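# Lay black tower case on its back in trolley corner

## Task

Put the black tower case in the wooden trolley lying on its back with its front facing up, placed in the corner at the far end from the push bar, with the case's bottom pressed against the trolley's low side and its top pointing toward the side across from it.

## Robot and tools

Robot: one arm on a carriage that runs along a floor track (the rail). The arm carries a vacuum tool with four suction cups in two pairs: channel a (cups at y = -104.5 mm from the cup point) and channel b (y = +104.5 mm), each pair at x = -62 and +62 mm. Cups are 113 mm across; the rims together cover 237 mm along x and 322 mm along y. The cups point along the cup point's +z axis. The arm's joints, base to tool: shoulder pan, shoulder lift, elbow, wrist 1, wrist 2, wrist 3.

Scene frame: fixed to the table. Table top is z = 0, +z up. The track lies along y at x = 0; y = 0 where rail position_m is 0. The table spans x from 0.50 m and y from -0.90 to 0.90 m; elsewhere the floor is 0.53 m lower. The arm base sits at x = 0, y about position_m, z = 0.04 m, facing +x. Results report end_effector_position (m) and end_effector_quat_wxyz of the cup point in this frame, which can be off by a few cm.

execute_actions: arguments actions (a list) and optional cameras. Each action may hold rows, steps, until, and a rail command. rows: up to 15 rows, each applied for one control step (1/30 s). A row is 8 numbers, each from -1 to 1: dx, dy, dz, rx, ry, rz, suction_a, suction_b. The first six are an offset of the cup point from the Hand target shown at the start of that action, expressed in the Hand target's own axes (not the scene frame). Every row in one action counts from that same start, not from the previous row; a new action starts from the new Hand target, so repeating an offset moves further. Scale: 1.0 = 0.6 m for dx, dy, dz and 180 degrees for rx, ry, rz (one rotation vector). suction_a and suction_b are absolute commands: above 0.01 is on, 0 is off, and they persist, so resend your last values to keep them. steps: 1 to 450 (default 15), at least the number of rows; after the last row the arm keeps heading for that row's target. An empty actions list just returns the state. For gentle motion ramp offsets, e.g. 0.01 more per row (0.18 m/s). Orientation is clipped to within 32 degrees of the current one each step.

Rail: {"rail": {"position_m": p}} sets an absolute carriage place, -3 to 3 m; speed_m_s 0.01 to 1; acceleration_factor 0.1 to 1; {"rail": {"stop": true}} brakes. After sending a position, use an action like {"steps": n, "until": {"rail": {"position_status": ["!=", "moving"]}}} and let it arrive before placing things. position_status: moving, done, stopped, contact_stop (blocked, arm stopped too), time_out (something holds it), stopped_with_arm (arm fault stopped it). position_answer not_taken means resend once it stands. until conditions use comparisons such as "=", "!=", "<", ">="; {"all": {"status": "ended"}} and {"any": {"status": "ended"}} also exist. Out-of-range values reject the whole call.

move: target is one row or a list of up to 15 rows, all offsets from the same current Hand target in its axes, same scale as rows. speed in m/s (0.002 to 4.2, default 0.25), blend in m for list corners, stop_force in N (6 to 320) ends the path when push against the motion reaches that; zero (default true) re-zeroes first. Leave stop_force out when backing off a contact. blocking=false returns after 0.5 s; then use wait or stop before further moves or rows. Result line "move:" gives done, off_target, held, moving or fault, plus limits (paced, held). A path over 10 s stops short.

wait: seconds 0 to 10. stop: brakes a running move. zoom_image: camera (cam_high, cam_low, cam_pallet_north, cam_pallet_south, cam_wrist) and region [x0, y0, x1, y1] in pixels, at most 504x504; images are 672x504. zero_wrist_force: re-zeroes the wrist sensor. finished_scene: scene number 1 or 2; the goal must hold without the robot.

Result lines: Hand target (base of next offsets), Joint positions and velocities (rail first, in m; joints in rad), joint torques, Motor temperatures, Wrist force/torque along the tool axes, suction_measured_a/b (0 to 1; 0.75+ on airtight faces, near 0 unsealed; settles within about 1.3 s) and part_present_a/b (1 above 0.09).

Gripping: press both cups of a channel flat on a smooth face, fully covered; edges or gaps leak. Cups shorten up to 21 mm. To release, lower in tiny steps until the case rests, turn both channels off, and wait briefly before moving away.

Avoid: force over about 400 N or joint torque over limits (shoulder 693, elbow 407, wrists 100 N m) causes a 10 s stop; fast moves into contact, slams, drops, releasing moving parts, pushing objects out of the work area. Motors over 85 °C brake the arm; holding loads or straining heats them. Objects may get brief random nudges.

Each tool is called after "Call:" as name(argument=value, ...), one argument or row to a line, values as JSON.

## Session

Call:
execute_actions(
  actions=[],
)

Scene clock: 0.00 s.
end_effector_position=(+0.8500, +1.4081, +0.4400) suction_measured_a=0.01 part_present_a=0 suction_measured_b=0.00 part_present_b=0 end_effector_quat_wxyz=(+0.000, +0.000, +1.000, +0.000)
Joint positions: [1.408 -0.239 -1.498 2.092 -2.165 -1.571 1.332]
Joint velocities: within noise
Joint torques (N m): no reading
Motor temperatures (°C): [25 30 32 27 35 22]
Wrist force (N): no reading
Wrist torque (N m): no reading
Wrist force, peak (N): no reading
Hand target: +0.8500, +1.4081, +0.4400; +0.000, +0.000, +1.000, +0.000
Tool commands: tool/suction_a=+0.0 tool/suction_b=+0.0
rail: position_m=1.408 position_status=done

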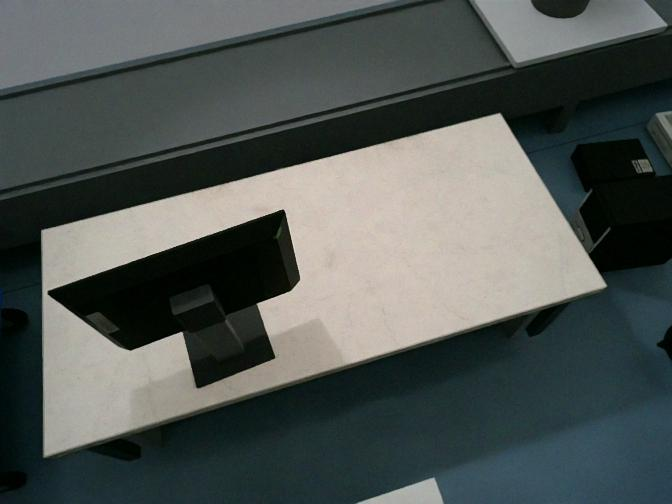

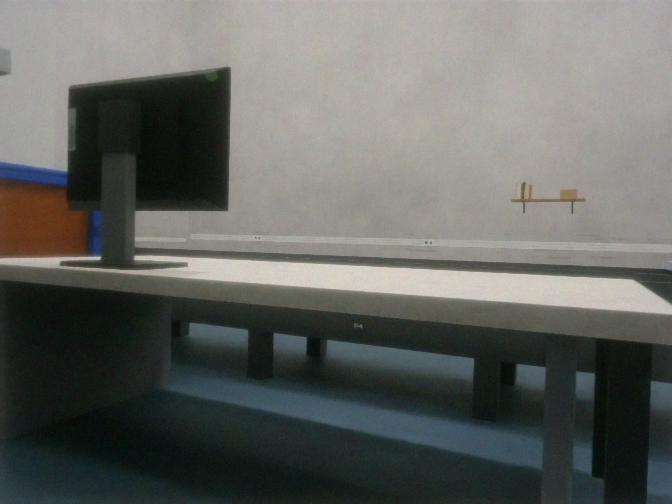

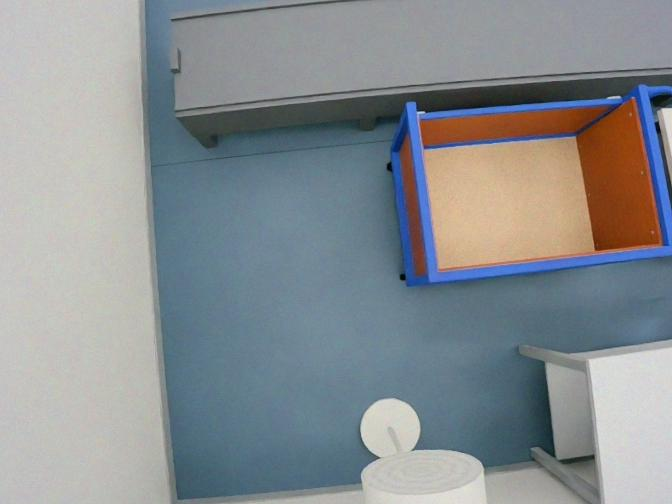

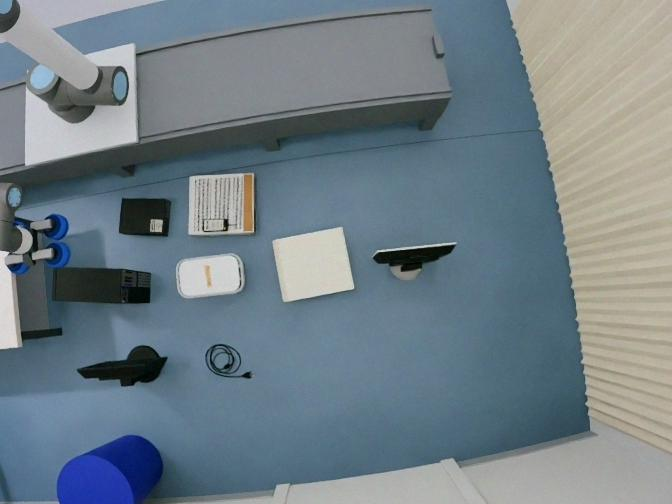

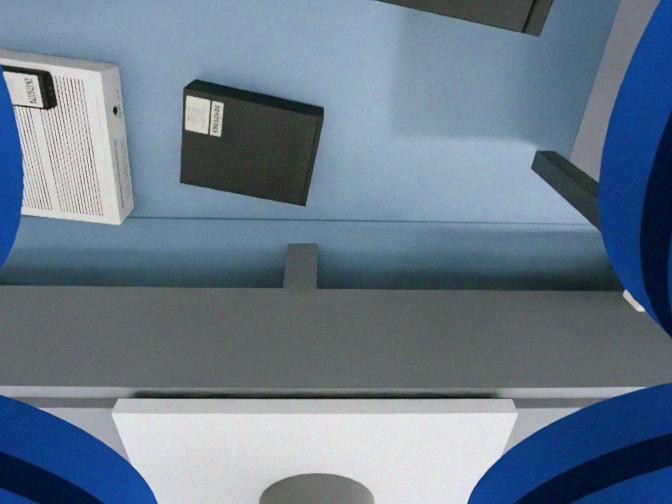

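Call:
zoom_image(
  camera="cam_pallet_south",
  region=[20, 190, 250, 400],
)

Call:
zoom_image(
  camera="cam_pallet_north",
  region=[390, 80, 550, 200],
)

Call:
zoom_image(
  camera="cam_pallet_north",
  region=[390, 180, 550, 300],
)

Call:
zoom_image(
  camera="cam_pallet_north",
  region=[540, 70, 672, 280],
)

Scaled by 2.191.

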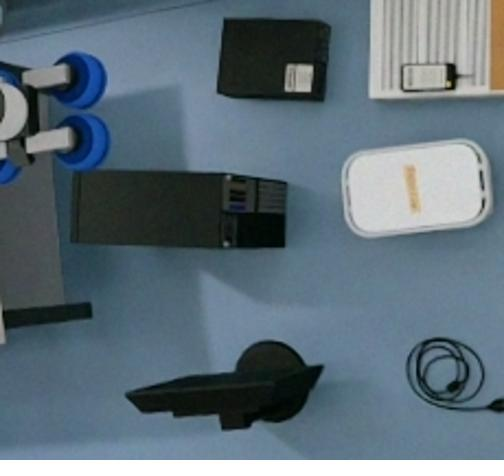

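Scaled by 3.150.

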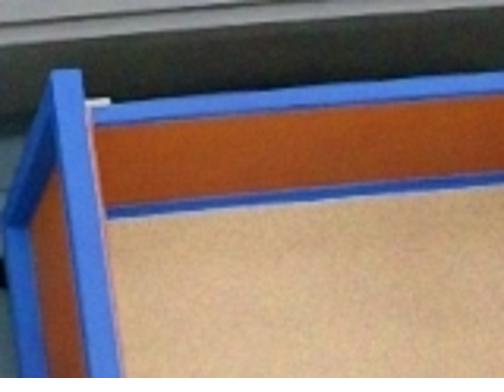

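Scaled by 3.150.

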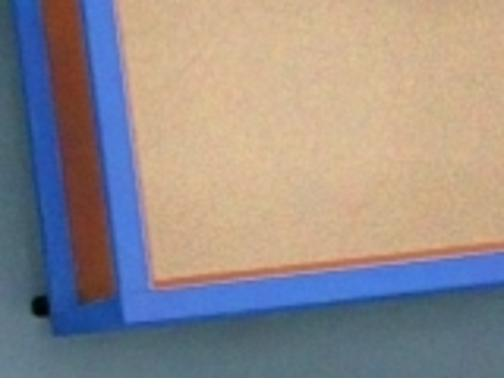

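Scaled by 2.400.

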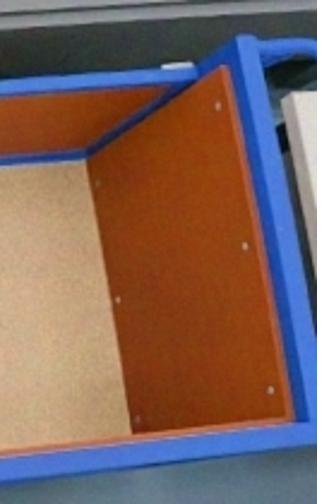

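Call:
execute_actions(
  actions=[
    {"rail": {"position_m": 1.6, "speed_m_s": 0.6}, "steps": 1},
  ],
  cameras=[],
)

Call:
move(
  target=[
    [0.125, 0.1675, -0.226, 0, 0, -0.5, 0, 0],
    [0.25, 0.335, -0.4517, 0, 0, -1.0, 0, 0],
  ],
  speed=0.5,
  blend=0.02,
  cameras=["cam_wrist"],
)

Scene clock: 4.50 s.
end_effector_position=(+0.8500, +1.6000, +0.4400) suction_measured_a=0.01 part_present_a=0 suction_measured_b=0.00 part_present_b=0 end_effector_quat_wxyz=(+0.000, +0.000, +1.000, +0.000)
Joint positions: [1.6 -0.239 -1.498 2.092 -2.165 -1.571 1.332]
Joint velocities: within noise
Joint torques (N m): [2.69 -111.41 -95.89 -10.9 1.03 0.18]
Motor temperatures (°C): [25 30 32 27 35 22]
Wrist force (N): [-0.1 -0.1 -0.3]
Wrist torque (N m): [-0.01 0.01 0.00]
Wrist force, peak (N): [0.0 -2.0 -0.6]
Hand target: +0.8500, +1.6000, +0.4400; +0.000, +0.000, +1.000, +0.000
Tool commands: tool/suction_a=+0.0 tool/suction_b=+0.0
rail: position_m=1.600 speed_m_s=0.60 position_status=done
No camera images: "cameras" was empty.

Scene clock: 8.57 s.
end_effector_position=(+0.7000, +1.8010, +0.7110) suction_measured_a=0.01 part_present_a=0 suction_measured_b=0.00 part_present_b=0 end_effector_quat_wxyz=(+0.000, +1.000, +0.000, +0.000)
Joint positions: [1.6 0 -1.779 1.945 -1.737 -1.571 -1.57]
Joint velocities: within noise
Joint torques (N m): [29.02 -89.76 -126.22 -7.54 5.81 -5.54]
Motor temperatures (°C): [25 30 32 27 35 22]
Wrist force (N): [-0.7 0.5 -1.2]
Wrist torque (N m): [0.01 0.09 -0.06]
Wrist force, peak (N): [-1.3 -0.2 -2.1]
Hand target: +0.7000, +1.8010, +0.7110; +0.000, +1.000, +0.000, +0.000
Off the commanded pose: 0.000 m, 0 deg.
rail: position_m=1.600 speed_m_s=0.60 position_status=done
move: done
Images, in order (width x height): cam_wrist 672x504.

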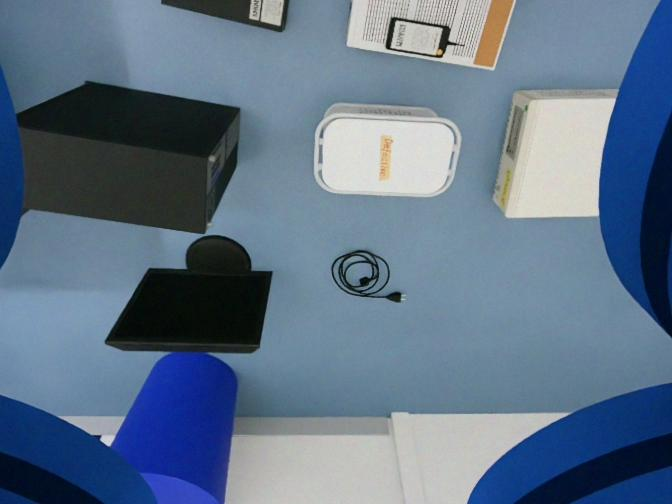

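Call:
move(
  target=[
    [0, -0.1645, -0.0290, 0.1111, 0, 0, 0, 0],
    [0, -0.3092, -0.1125, 0.2222, 0, 0, 0, 0],
    [0, -0.4166, -0.2405, 0.3333, 0, 0, 0, 0],
    [0, -0.4737, -0.3975, 0.4444, 0, 0, 0, 0],
    [0, -0.4737, -0.5645, 0.5556, 0, 0, 0, 0],
    [0, -0.4166, -0.7215, 0.6667, 0, 0, 0, 0],
    [0, -0.3092, -0.8495, 0.7778, 0, 0, 0, 0],
  ],
  speed=0.4,
  blend=0.02,
  cameras=[],
)

Scene clock: 12.67 s.
end_effector_position=(+0.7000, +1.9866, +1.2206) suction_measured_a=0.01 part_present_a=0 suction_measured_b=0.00 part_present_b=0 end_effector_quat_wxyz=(+0.940, -0.342, +0.000, +0.000)
Joint positions: [1.6 0 -1.779 1.944 -1.736 0.872 -1.571]
Joint velocities: within noise
Joint torques (N m): [24.98 -25.68 -125.67 -7.63 10 -5.05]
Motor temperatures (°C): [25 30 32 27 35 22]
Wrist force (N): [-1.0 1.1 -0.3]
Wrist torque (N m): [0.20 -0.87 -0.38]
Wrist force, peak (N): [-0.7 2.0 -0.5]
Hand target: +0.7000, +1.9866, +1.2207; +0.940, -0.342, +0.000, +0.000
Off the commanded pose: 0.000 m, 0 deg.
rail: position_m=1.600 speed_m_s=0.60 position_status=done
move: done
No camera images: "cameras" was empty.

Call:
move(
  target=[0.0833, -0.0428, -0.951, 0.2148, 0.4949, 0.1350, 0, 0],
  speed=0.45,
  cameras=[],
)

Call:
move(
  target=[0.9167, -0.3479, 0.1478, 0, 0, 0, 0, 0],
  speed=0.35,
  cameras=["cam_wrist", "cam_pallet_south"],
)

Scene clock: 15.97 s.
end_effector_position=(+0.7499, +1.6002, +0.8002) suction_measured_a=0.01 part_present_a=0 suction_measured_b=0.00 part_present_b=0 end_effector_quat_wxyz=(+0.705, +0.059, +0.705, -0.058)
Joint positions: [1.6 -0.342 -1.92 2.095 -0.175 1.395 -1.571]
Joint velocities: within noise
Joint torques (N m): [-21.81 14.56 -120.73 -3.41 6.06 5.39]
Motor temperatures (°C): [25 30 32 27 35 22]
Wrist force (N): [-0.3 -0.4 -0.6]
Wrist torque (N m): [0.06 -0.95 0.20]
Wrist force, peak (N): [-1.1 0.2 2.9]
Hand target: +0.7500, +1.6001, +0.8001; +0.705, +0.059, +0.705, -0.058
Off the commanded pose: 0.000 m, 0 deg.
rail: position_m=1.600 speed_m_s=0.60 position_status=done
move: done
No camera images: "cameras" was empty.

Scene clock: 18.57 s.
end_effector_position=(+0.8029, +1.3799, +0.2501) suction_measured_a=0.01 part_present_a=0 suction_measured_b=0.00 part_present_b=0 end_effector_quat_wxyz=(+0.705, +0.059, +0.705, -0.058)
Joint positions: [1.6 -0.698 -1.258 2.489 -1.231 1.039 -1.571]
Joint velocities: within noise
Joint torques (N m): [-22.25 -86.98 -55.63 -9.22 -4.33 5.25]
Motor temperatures (°C): [25 30 32 27 35 22]
Wrist force (N): [0.0 -0.9 0.0]
Wrist torque (N m): [0.01 -0.89 0.19]
Wrist force, peak (N): [3.7 -2.1 0.1]
Hand target: +0.8029, +1.3798, +0.2500; +0.705, +0.059, +0.705, -0.058
Off the commanded pose: 0.000 m, 0 deg.
rail: position_m=1.600 speed_m_s=0.60 position_status=done
move: done
Images, in order (width x height): cam_pallet_south 672x504, cam_wrist 672x504.

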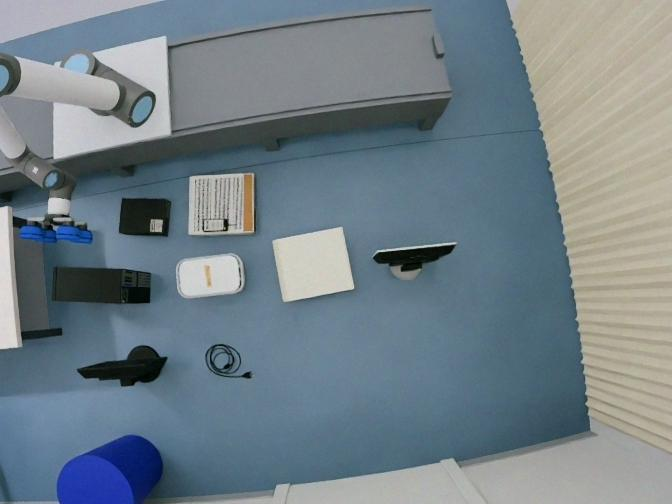

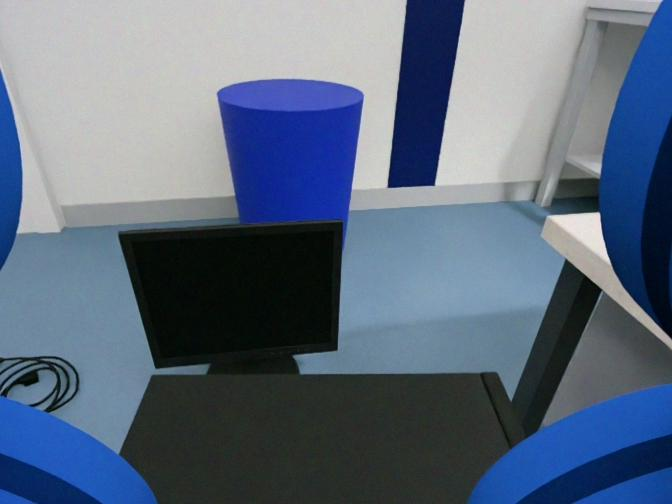

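Call:
move(
  target=[0.8533, 0, 0.05, 0, 0, 0, 0, 0],
  speed=0.22,
  stop_force=25,
  cameras=["cam_wrist", "cam_pallet_south"],
)

Scene clock: 22.90 s.
end_effector_position=(+0.8325, +1.3750, -0.2620) suction_measured_a=0.01 part_present_a=0 suction_measured_b=0.00 part_present_b=0 end_effector_quat_wxyz=(+0.705, +0.059, +0.705, -0.058)
Joint positions: [1.6 -0.669 -0.353 2.302 -1.948 1.067 -1.571]
Joint velocities: within noise
Joint torques (N m): [25.55 -173.16 17.94 -9.19 5.64 5.13]
Motor temperatures (°C): [25 30 32 27 35 22]
Wrist force (N): [-0.5 -0.5 -0.3]
Wrist torque (N m): [0.02 -0.83 0.12]
Wrist force, peak (N): [-2.7 -1.4 -0.2]
Hand target: +0.8325, +1.3750, -0.2620; +0.705, +0.059, +0.705, -0.058
Off the commanded pose: 0.000 m, 0 deg.
rail: position_m=1.600 speed_m_s=0.60 position_status=done
move: done
Images, in order (width x height): cam_pallet_south 672x504, cam_wrist 672x504.

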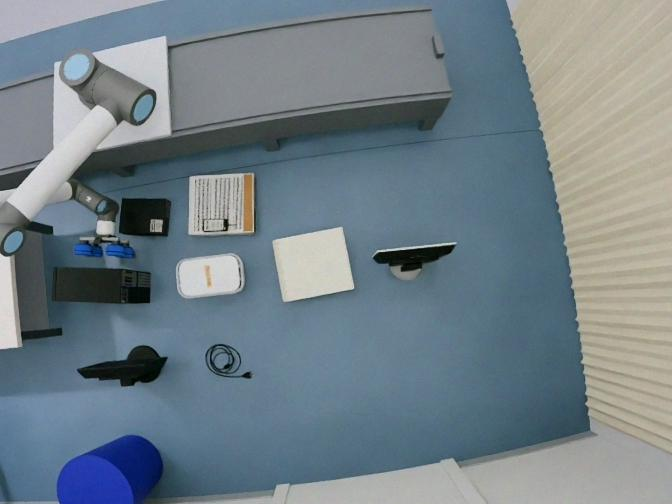

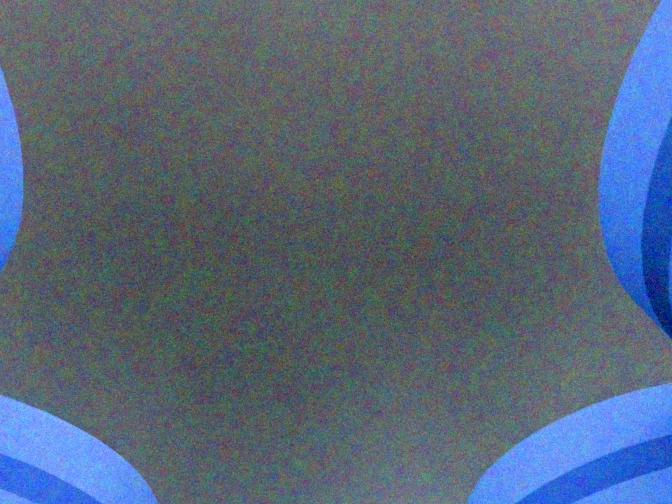

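Call:
move(
  target=[0, 0, 0.2, 0, 0, 0, 1, 1],
  speed=0.035,
  stop_force=14,
  cameras=[],
)

Scene clock: 27.10 s.
end_effector_position=(+0.9155, +1.3609, -0.2614) suction_measured_a=1.00 part_present_a=1 suction_measured_b=0.99 part_present_b=1 end_effector_quat_wxyz=(+0.705, +0.058, +0.704, -0.059)
Joint positions: [1.6 -0.604 -0.393 2.197 -1.806 1.132 -1.57]
Joint velocities: within noise
Joint torques (N m): [-30.93 -175.55 44.53 -2.93 -0.62 0.23]
Motor temperatures (°C): [25 30 32 27 35 22]
Wrist force (N): [-100.7 4.8 21.7]
Wrist torque (N m): [-1.41 -17.91 -0.69]
Wrist force, peak (N): [-116.8 -4.1 5.1]
Hand target: +0.9155, +1.3609, -0.2614; +0.705, +0.058, +0.704, -0.059 (not the last commanded pose)
Off the commanded pose: 0.036 m, 0 deg.
rail: position_m=1.600 speed_m_s=0.60 position_status=done
move: contact
No camera images: "cameras" was empty.

Call:
move(
  target=[
    [-0.02, 0, 0, 0, 0, 0, 1, 1],
    [-1.0, 0, 0, 0, 0, 0, 1, 1],
  ],
  speed=[0.04, 0.25],
  blend=[0.005, 0],
  cameras=[],
)

Call:
move(
  target=[-0.8, 0, 0, 0, 0, -0.5, 1, 1],
  speed=0.25,
  cameras=["cam_pallet_south"],
)

Scene clock: 31.27 s.
end_effector_position=(+0.9146, +1.3613, +0.3384) suction_measured_a=1.00 part_present_a=1 suction_measured_b=0.99 part_present_b=1 end_effector_quat_wxyz=(+0.705, +0.058, +0.704, -0.059)
Joint positions: [1.6 -0.605 -1.302 2.295 -0.994 1.132 -1.57]
Joint velocities: within noise
Joint torques (N m): [-21.25 -237.98 -136.86 -31.43 -3.59 -5.66]
Motor temperatures (°C): [25 30 32 27 35 22]
Wrist force (N): [-33.5 -0.9 0.6]
Wrist torque (N m): [-0.66 -7.43 1.00]
Wrist force, peak (N): [-100.9 4.6 21.7]
Hand target: +0.9146, +1.3613, +0.3386; +0.705, +0.058, +0.704, -0.059
Off the commanded pose: 0.000 m, 0 deg.
rail: position_m=1.600 speed_m_s=0.60 position_status=done
move: done
No camera images: "cameras" was empty.

Scene clock: 35.20 s.
end_effector_position=(+0.9139, +1.3615, +0.8185) suction_measured_a=1.00 part_present_a=1 suction_measured_b=0.99 part_present_b=1 end_effector_quat_wxyz=(+0.457, -0.457, +0.539, -0.540)
Joint positions: [1.6 -0.605 -1.67 1.887 -0.218 1.132 -3.141]
Joint velocities: within noise
Joint torques (N m): [19.37 -194.65 -211.17 -32.25 5.22 -7.75]
Motor temperatures (°C): [25 30 32 27 35 22]
Wrist force (N): [0.1 -32.5 0.1]
Wrist torque (N m): [6.95 0.13 2.37]
Wrist force, peak (N): [-1.8 -41.5 0.2]
Hand target: +0.9139, +1.3616, +0.8186; +0.457, -0.457, +0.539, -0.540
Off the commanded pose: 0.000 m, 0 deg.
rail: position_m=1.600 speed_m_s=0.60 position_status=done
move: done
Images, in order (width x height): cam_pallet_south 672x504.

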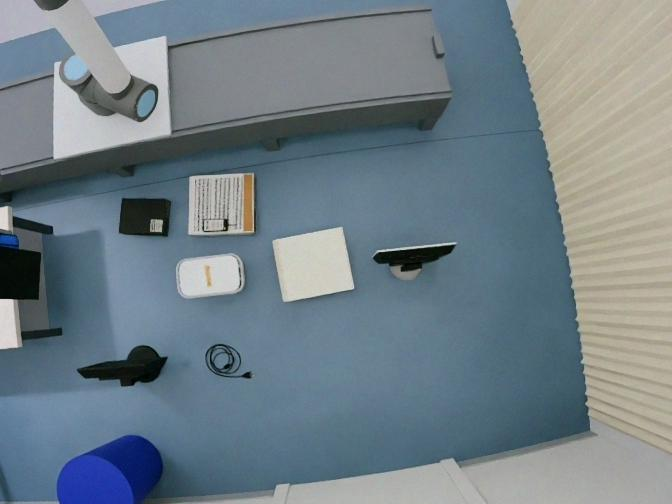

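Call:
execute_actions(
  actions=[
    {"rail": {"position_m": -1.29, "speed_m_s": 0.8, "acceleration_factor": 0.7}, "steps": 1},
  ],
  cameras=[],
)

Call:
move(
  target=[0.9087, 0, 0.0385, 0, 0.4474, 0, 1, 1],
  speed=0.2,
  cameras=[],
)

Call:
execute_actions(
  actions=[
    {"steps": 200, "until": {"rail": {"position_status": ["!=", "moving"]}}},
  ],
  cameras=["cam_pallet_north", "cam_high"],
)

Scene clock: 38.90 s.
end_effector_position=(+0.9139, -0.1524, +0.8186) suction_measured_a=1.00 part_present_a=1 suction_measured_b=0.99 part_present_b=1 end_effector_quat_wxyz=(+0.457, -0.457, +0.539, -0.540) end_effector_velocity=(+0.000, -0.800, +0.000) end_effector_angular_velocity=(+0.000, +0.000, +0.001)
Joint positions: [0.086 -0.605 -1.67 1.887 -0.218 1.132 -3.141]
Joint velocities: [-0.8 0 0 0 0 -0.001 0]
Joint torques (N m): [-5.68 -141.52 -199.53 -36.35 3.31 -7.25]
Motor temperatures (°C): [25 30 32 27 35 22]
Wrist force (N): [-0.2 -32.4 0.5]
Wrist torque (N m): [6.96 0.16 2.37]
Wrist force, peak (N): [-6.4 -33.2 -0.9]
Hand target: +0.9139, -0.1524, +0.8186; +0.457, -0.457, +0.539, -0.540
Tool commands: tool/suction_a=+1.0 tool/suction_b=+1.0
Off the commanded pose: 0.000 m, 0 deg.
rail: position_m=0.086 position_m_goal=-1.290 speed_m_s=0.80 position_status=moving position_answer=taken
not at rest: the robot was still moving 3 seconds after this call's last action.
No camera images: "cameras" was empty.

Scene clock: 43.10 s.
end_effector_position=(+0.8467, -2.0698, +0.8189) suction_measured_a=1.00 part_present_a=1 suction_measured_b=0.99 part_present_b=1 end_effector_quat_wxyz=(+0.000, +0.001, +0.707, -0.707)
Joint positions: [-1.29 -0.733 -1.288 1.462 -0.175 2.409 -3.141]
Joint velocities: within noise
Joint torques (N m): [-18.92 -235.75 -200.04 -20.24 6.08 2.88]
Motor temperatures (°C): [25 30 32 27 35 22]
Wrist force (N): [-0.7 -31.9 1.4]
Wrist torque (N m): [6.89 0.18 2.44]
Wrist force, peak (N): [-9.4 -32.6 -0.2]
Hand target: +0.8467, -2.0700, +0.8189; +0.000, +0.001, +0.707, -0.707
Off the commanded pose: 0.000 m, 0 deg.
rail: position_m=-1.290 speed_m_s=0.80 position_status=done
move: done
No camera images: "cameras" was empty.

Scene clock: 43.33 s.
end_effector_position=(+0.8467, -2.0699, +0.8189) suction_measured_a=1.00 part_present_a=1 suction_measured_b=0.99 part_present_b=1 end_effector_quat_wxyz=(+0.000, +0.001, +0.707, -0.707)
Joint positions: [-1.29 -0.733 -1.288 1.462 -0.175 2.409 -3.141]
Joint velocities: within noise
Joint torques (N m): [-20.94 -234.84 -198.06 -19.91 5.03 2.94]
Motor temperatures (°C): [25 30 32 27 35 22]
Wrist force (N): [-0.7 -32.0 1.3]
Wrist torque (N m): [6.88 0.18 2.44]
Wrist force, peak (N): [-0.7 -32.0 1.3]
Hand target: +0.8467, -2.0700, +0.8189; +0.000, +0.001, +0.707, -0.707
Tool commands: tool/suction_a=+1.0 tool/suction_b=+1.0
Off the commanded pose: 0.000 m, 0 deg.
rail: position_m=-1.290 speed_m_s=0.80 position_status=done
Images, in order (width x height): cam_high 672x504, cam_pallet_north 672x504.

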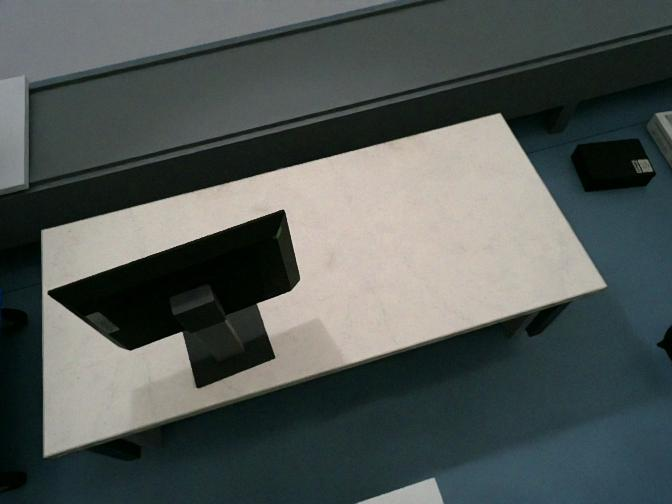

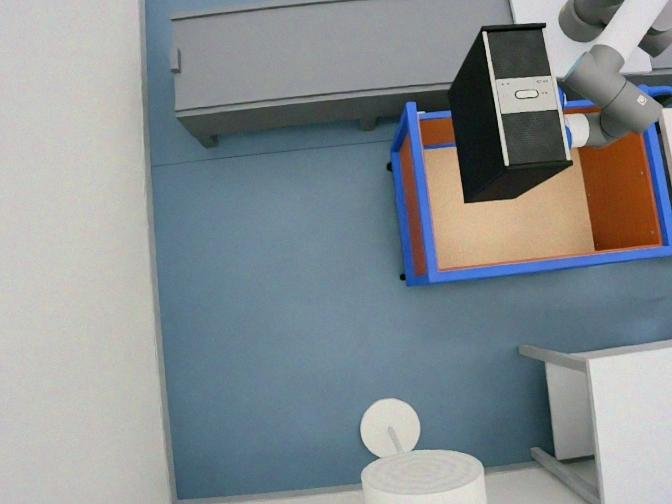

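Call:
move(
  target=[0, 0.95, 0, 0, 0, 0, 1, 1],
  speed=0.22,
  stop_force=40,
  cameras=["cam_pallet_north"],
)

Call:
zoom_image(
  camera="cam_pallet_north",
  region=[390, 80, 570, 260],
)

Scene clock: 48.07 s.
end_effector_position=(+0.8475, -2.0703, +0.2489) suction_measured_a=1.00 part_present_a=1 suction_measured_b=0.99 part_present_b=1 end_effector_quat_wxyz=(+0.000, +0.001, +0.707, -0.707)
Joint positions: [-1.29 -0.732 -0.948 1.842 -0.895 2.41 -3.141]
Joint velocities: within noise
Joint torques (N m): [-8.43 -274.27 -118.17 -26.08 -4.83 -7.88]
Motor temperatures (°C): [25 30 32 27 35 22]
Wrist force (N): [-0.2 -31.9 0.9]
Wrist torque (N m): [6.95 0.12 2.33]
Wrist force, peak (N): [-0.6 -44.5 1.0]
Hand target: +0.8475, -2.0703, +0.2489; +0.000, +0.001, +0.707, -0.707
Off the commanded pose: 0.000 m, 0 deg.
rail: position_m=-1.290 speed_m_s=0.80 position_status=done
move: done
Images, in order (width x height): cam_pallet_north 672x504.

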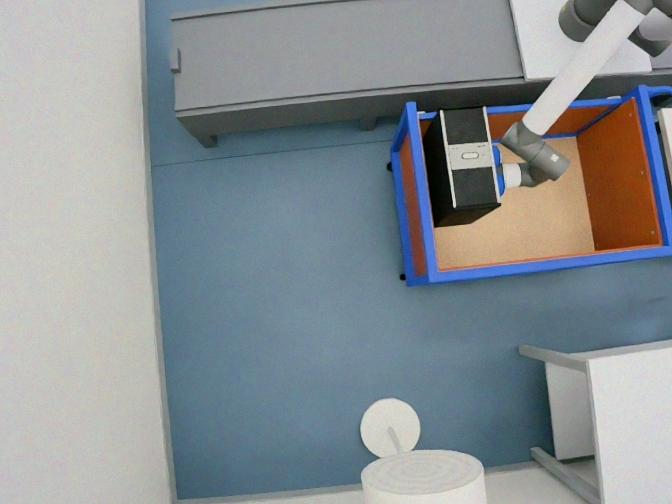

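Scaled by 2.800.

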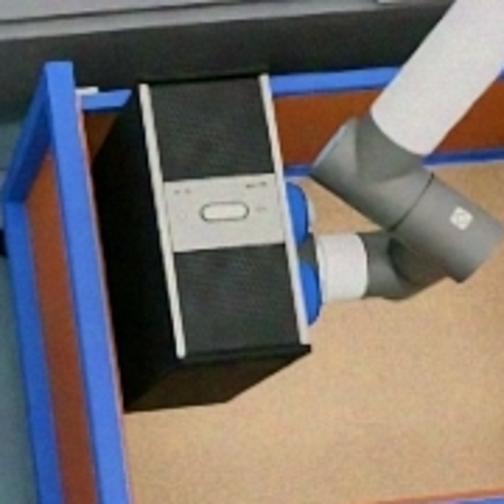

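Call:
move(
  target=[0, 0.41, 0, 0, 0, 0, 1, 1],
  speed=0.15,
  stop_force=30,
  cameras=[],
)

Call:
move(
  target=[0, 0.16, 0, 0, 0, 0, 1, 1],
  speed=0.018,
  stop_force=12,
  cameras=[],
)

Scene clock: 51.20 s.
end_effector_position=(+0.8479, -2.0705, +0.0029) suction_measured_a=1.00 part_present_a=1 suction_measured_b=0.99 part_present_b=1 end_effector_quat_wxyz=(+0.000, +0.001, +0.707, -0.707)
Joint positions: [-1.29 -0.732 -0.694 1.845 -1.152 2.41 -3.141]
Joint velocities: within noise
Joint torques (N m): [20.62 -297.11 -99.3 -26.25 -0.86 -8.07]
Motor temperatures (°C): [25 30 32 27 35 22]
Wrist force (N): [-0.1 -32.4 0.5]
Wrist torque (N m): [6.85 0.08 2.38]
Wrist force, peak (N): [-1.1 -41.7 1.6]
Hand target: +0.8479, -2.0705, +0.0029; +0.000, +0.001, +0.707, -0.707
Off the commanded pose: 0.000 m, 0 deg.
rail: position_m=-1.290 speed_m_s=0.80 position_status=done
move: done
No camera images: "cameras" was empty.

Scene clock: 54.67 s.
end_effector_position=(+0.8479, -2.0705, -0.0335) suction_measured_a=1.00 part_present_a=1 suction_measured_b=0.99 part_present_b=1 end_effector_quat_wxyz=(+0.000, +0.001, +0.707, -0.707)
Joint positions: [-1.29 -0.732 -0.654 1.837 -1.184 2.41 -3.141]
Joint velocities: within noise
Joint torques (N m): [16.94 -359.05 -73.79 -19.59 0.71 -8.61]
Motor temperatures (°C): [25 30 32 27 35 22]
Wrist force (N): [-1.3 -36.9 1.6]
Wrist torque (N m): [7.83 -0.07 3.35]
Wrist force, peak (N): [6.6 -72.0 -2.4]
Hand target: +0.8479, -2.0705, -0.0334; +0.000, +0.001, +0.707, -0.707 (not the last commanded pose)
Off the commanded pose: 0.060 m, 0 deg.
rail: position_m=-1.290 speed_m_s=0.80 position_status=done
move: contact
No camera images: "cameras" was empty.

Call:
move(
  target=[0, -0.01, 0, 0, 0, 0, 1, 1],
  speed=0.03,
  cameras=[],
)

Call:
move(
  target=[0, 0, 0.14, 0, 0, 0, 1, 1],
  speed=0.02,
  stop_force=12,
  cameras=["cam_pallet_north"],
)

Scene clock: 55.67 s.
end_effector_position=(+0.8479, -2.0705, -0.0277) suction_measured_a=1.00 part_present_a=1 suction_measured_b=0.99 part_present_b=1 end_effector_quat_wxyz=(+0.000, +0.001, +0.707, -0.707)
Joint positions: [-1.29 -0.732 -0.66 1.838 -1.18 2.41 -3.141]
Joint velocities: within noise
Joint torques (N m): [16.13 -368.22 -74.73 -19.68 0.58 -7.19]
Motor temperatures (°C): [25 30 32 27 35 22]
Wrist force (N): [0.1 -32.3 0.7]
Wrist torque (N m): [6.93 0.03 2.37]
Wrist force, peak (N): [-0.8 -37.0 1.3]
Hand target: +0.8479, -2.0705, -0.0274; +0.000, +0.001, +0.707, -0.707
Off the commanded pose: 0.000 m, 0 deg.
rail: position_m=-1.290 speed_m_s=0.80 position_status=done
move: done
No camera images: "cameras" was empty.

Scene clock: 59.63 s.
end_effector_position=(+0.8478, -2.1167, -0.0274) suction_measured_a=1.00 part_present_a=1 suction_measured_b=0.99 part_present_b=1 end_effector_quat_wxyz=(+0.000, +0.001, +0.707, -0.707)
Joint positions: [-1.29 -0.767 -0.649 1.8 -1.152 2.375 -3.141]
Joint velocities: within noise
Joint torques (N m): [25.88 -374.99 -84.33 -27.49 3.18 -7.69]
Motor temperatures (°C): [25 30 32 27 35 22]
Wrist force (N): [0.1 -32.2 0.1]
Wrist torque (N m): [6.94 0.08 2.31]
Wrist force, peak (N): [22.5 -40.4 -72.9]
Hand target: +0.8479, -2.1167, -0.0274; +0.000, +0.001, +0.707, -0.707 (not the last commanded pose)
Off the commanded pose: 0.038 m, 0 deg.
rail: position_m=-1.290 speed_m_s=0.80 position_status=done
move: contact
Images, in order (width x height): cam_pallet_north 672x504.

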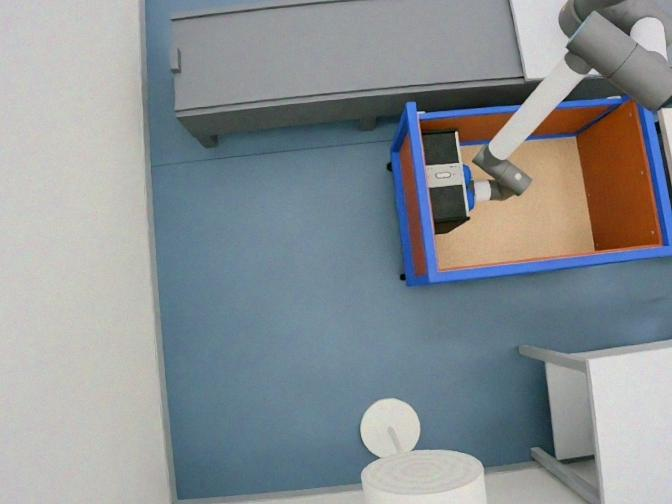

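Call:
move(
  target=[0.14, 0, -0.004, 0, 0, 0, 1, 1],
  speed=0.02,
  stop_force=12,
  cameras=["cam_pallet_north"],
)

Call:
zoom_image(
  camera="cam_pallet_north",
  region=[390, 80, 570, 260],
)

Scene clock: 64.07 s.
end_effector_position=(+0.7943, -2.1151, -0.0275) suction_measured_a=1.00 part_present_a=1 suction_measured_b=0.99 part_present_b=1 end_effector_quat_wxyz=(+0.000, +0.001, +0.707, -0.707)
Joint positions: [-1.29 -0.805 -0.67 1.873 -1.204 2.337 -3.141]
Joint velocities: within noise
Joint torques (N m): [16.1 -297.1 -91.47 -22.99 8.73 2.59]
Motor temperatures (°C): [25 30 32 27 35 22]
Wrist force (N): [-10.7 -30.9 -0.9]
Wrist torque (N m): [7.02 -0.58 0.66]
Wrist force, peak (N): [-23.8 -31.6 -2.5]
Hand target: +0.7943, -2.1151, -0.0275; +0.000, +0.001, +0.707, -0.707 (not the last commanded pose)
Off the commanded pose: 0.030 m, 0 deg.
rail: position_m=-1.290 speed_m_s=0.80 position_status=done
move: contact
Images, in order (width x height): cam_pallet_north 672x504.

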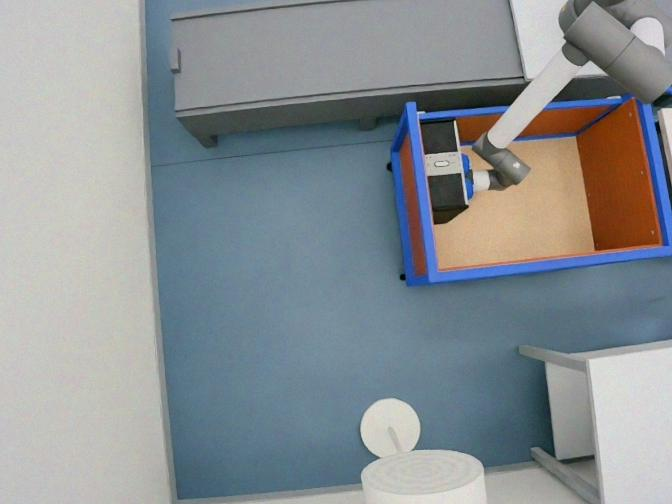

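Scaled by 2.800.

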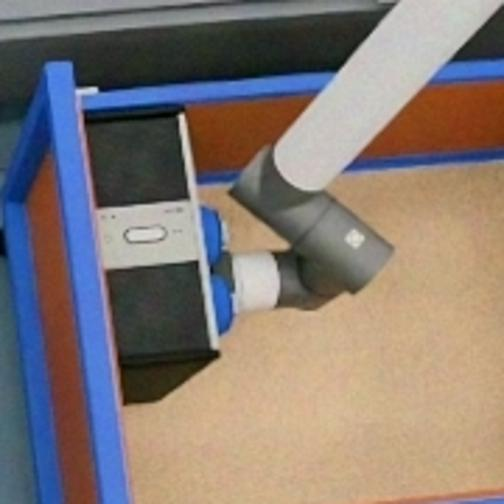

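Call:
move(
  target=[-0.001, 0.02, 0, 0, 0, 0, 1, 1],
  speed=0.004,
  stop_force=66,
  cameras=[],
)

Scene clock: 67.00 s.
end_effector_position=(+0.7948, -2.1152, -0.0342) suction_measured_a=1.00 part_present_a=1 suction_measured_b=0.99 part_present_b=1 end_effector_quat_wxyz=(+0.000, +0.001, +0.707, -0.707)
Joint positions: [-1.29 -0.805 -0.662 1.871 -1.21 2.337 -3.141]
Joint velocities: within noise
Joint torques (N m): [18.73 -277.45 -64.87 -8.54 3.77 -3.28]
Motor temperatures (°C): [25 30 32 27 35 22]
Wrist force (N): [10.6 -104.4 -14.0]
Wrist torque (N m): [3.64 -2.58 6.69]
Wrist force, peak (N): [10.6 -104.4 -14.0]
Hand target: +0.7947, -2.1152, -0.0342; +0.000, +0.001, +0.707, -0.707 (not the last commanded pose)
Off the commanded pose: 0.005 m, 0 deg.
rail: position_m=-1.290 speed_m_s=0.80 position_status=done
move: contact
No camera images: "cameras" was empty.

Call:
execute_actions(
  actions=[
    {"rows": [[0,0,0,0,0,0,0,0]], "steps": 9},
    {"rows": [[0,0,-0.0017,0,0,0,0,0],[0,0,-0.0042,0,0,0,0,0],[0,0,-0.0075,0,0,0,0,0],[0,0,-0.011,0,0,0,0,0],[0,0,-0.0145,0,0,0,0,0],[0,0,-0.018,0,0,0,0,0],[0,0,-0.0215,0,0,0,0,0],[0,0,-0.025,0,0,0,0,0],[0,0,-0.0285,0,0,0,0,0],[0,0,-0.032,0,0,0,0,0],[0,0,-0.0355,0,0,0,0,0],[0,0,-0.039,0,0,0,0,0],[0,0,-0.0425,0,0,0,0,0],[0,0,-0.046,0,0,0,0,0],[0,0,-0.05,0,0,0,0,0]], "steps": 15},
  ],
  cameras=["cam_pallet_north"],
)

Call:
zoom_image(
  camera="cam_pallet_north",
  region=[390, 80, 570, 260],
)

Scene clock: 69.13 s.
end_effector_position=(+0.7947, -2.0857, -0.0342) suction_measured_a=0.01 part_present_a=0 suction_measured_b=0.00 part_present_b=0 end_effector_quat_wxyz=(+0.000, +0.001, +0.707, -0.707)
Joint positions: [-1.29 -0.783 -0.669 1.897 -1.229 2.359 -3.141]
Joint velocities: within noise
Joint torques (N m): [24.71 -266.08 -29.73 -8.63 5.44 2.3]
Motor temperatures (°C): [25 30 32 27 35 22]
Wrist force (N): [8.9 -6.2 0.3]
Wrist torque (N m): [-0.77 -1.79 -0.58]
Wrist force, peak (N): [16.4 -2.3 -206.6]
Hand target: +0.7948, -2.0852, -0.0342; +0.000, +0.001, +0.707, -0.707
Off the commanded pose: 0.000 m, 0 deg.
rail: position_m=-1.290 speed_m_s=0.80 position_status=done
Images, in order (width x height): cam_pallet_north 672x504.

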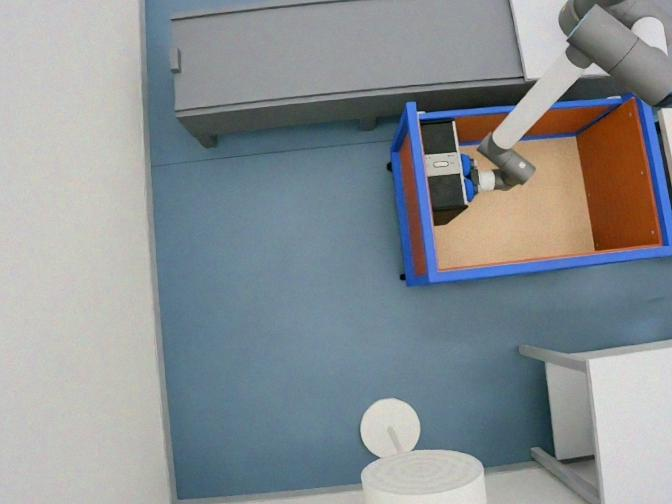

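Scaled by 2.800.

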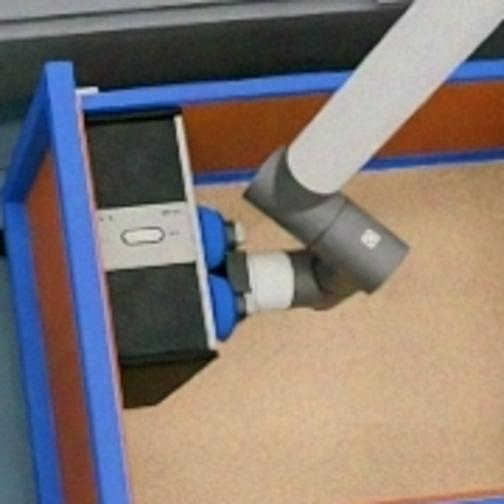

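Call:
move(
  target=[0, 0, -0.12, 0, 0, 0, 0, 0],
  speed=0.15,
  cameras=["cam_pallet_north"],
)

Call:
zoom_image(
  camera="cam_pallet_north",
  region=[390, 80, 570, 260],
)

Scene clock: 70.43 s.
end_effector_position=(+0.7948, -2.0136, -0.0343) suction_measured_a=0.01 part_present_a=0 suction_measured_b=0.00 part_present_b=0 end_effector_quat_wxyz=(+0.000, +0.001, +0.707, -0.707)
Joint positions: [-1.29 -0.725 -0.684 1.955 -1.272 2.418 -3.141]
Joint velocities: within noise
Joint torques (N m): [33.86 -255.86 -25.09 -8.05 5.31 -5.31]
Motor temperatures (°C): [25 30 32 27 35 22]
Wrist force (N): [9.5 -6.4 0.0]
Wrist torque (N m): [-0.84 -1.94 -0.52]
Wrist force, peak (N): [9.8 -6.8 -1.2]
Hand target: +0.7948, -2.0132, -0.0343; +0.000, +0.001, +0.707, -0.707
Off the commanded pose: 0.000 m, 0 deg.
rail: position_m=-1.290 speed_m_s=0.80 position_status=done
move: done
Images, in order (width x height): cam_pallet_north 672x504.

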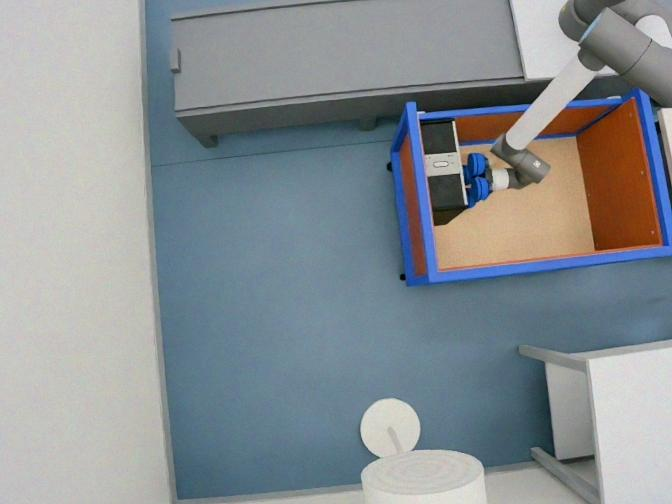

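Scaled by 2.800.

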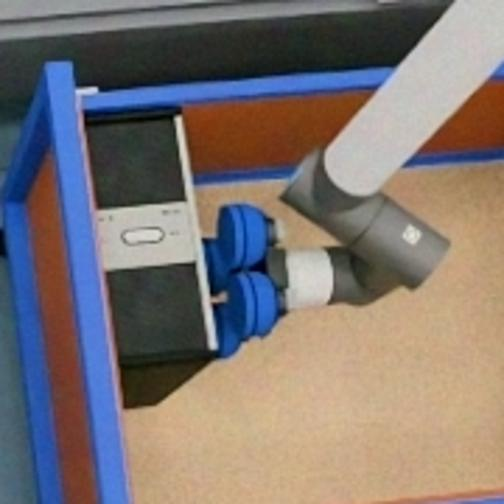

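Call:
finished_scene(
  scene=2,
)

The scene is finished: the task was done.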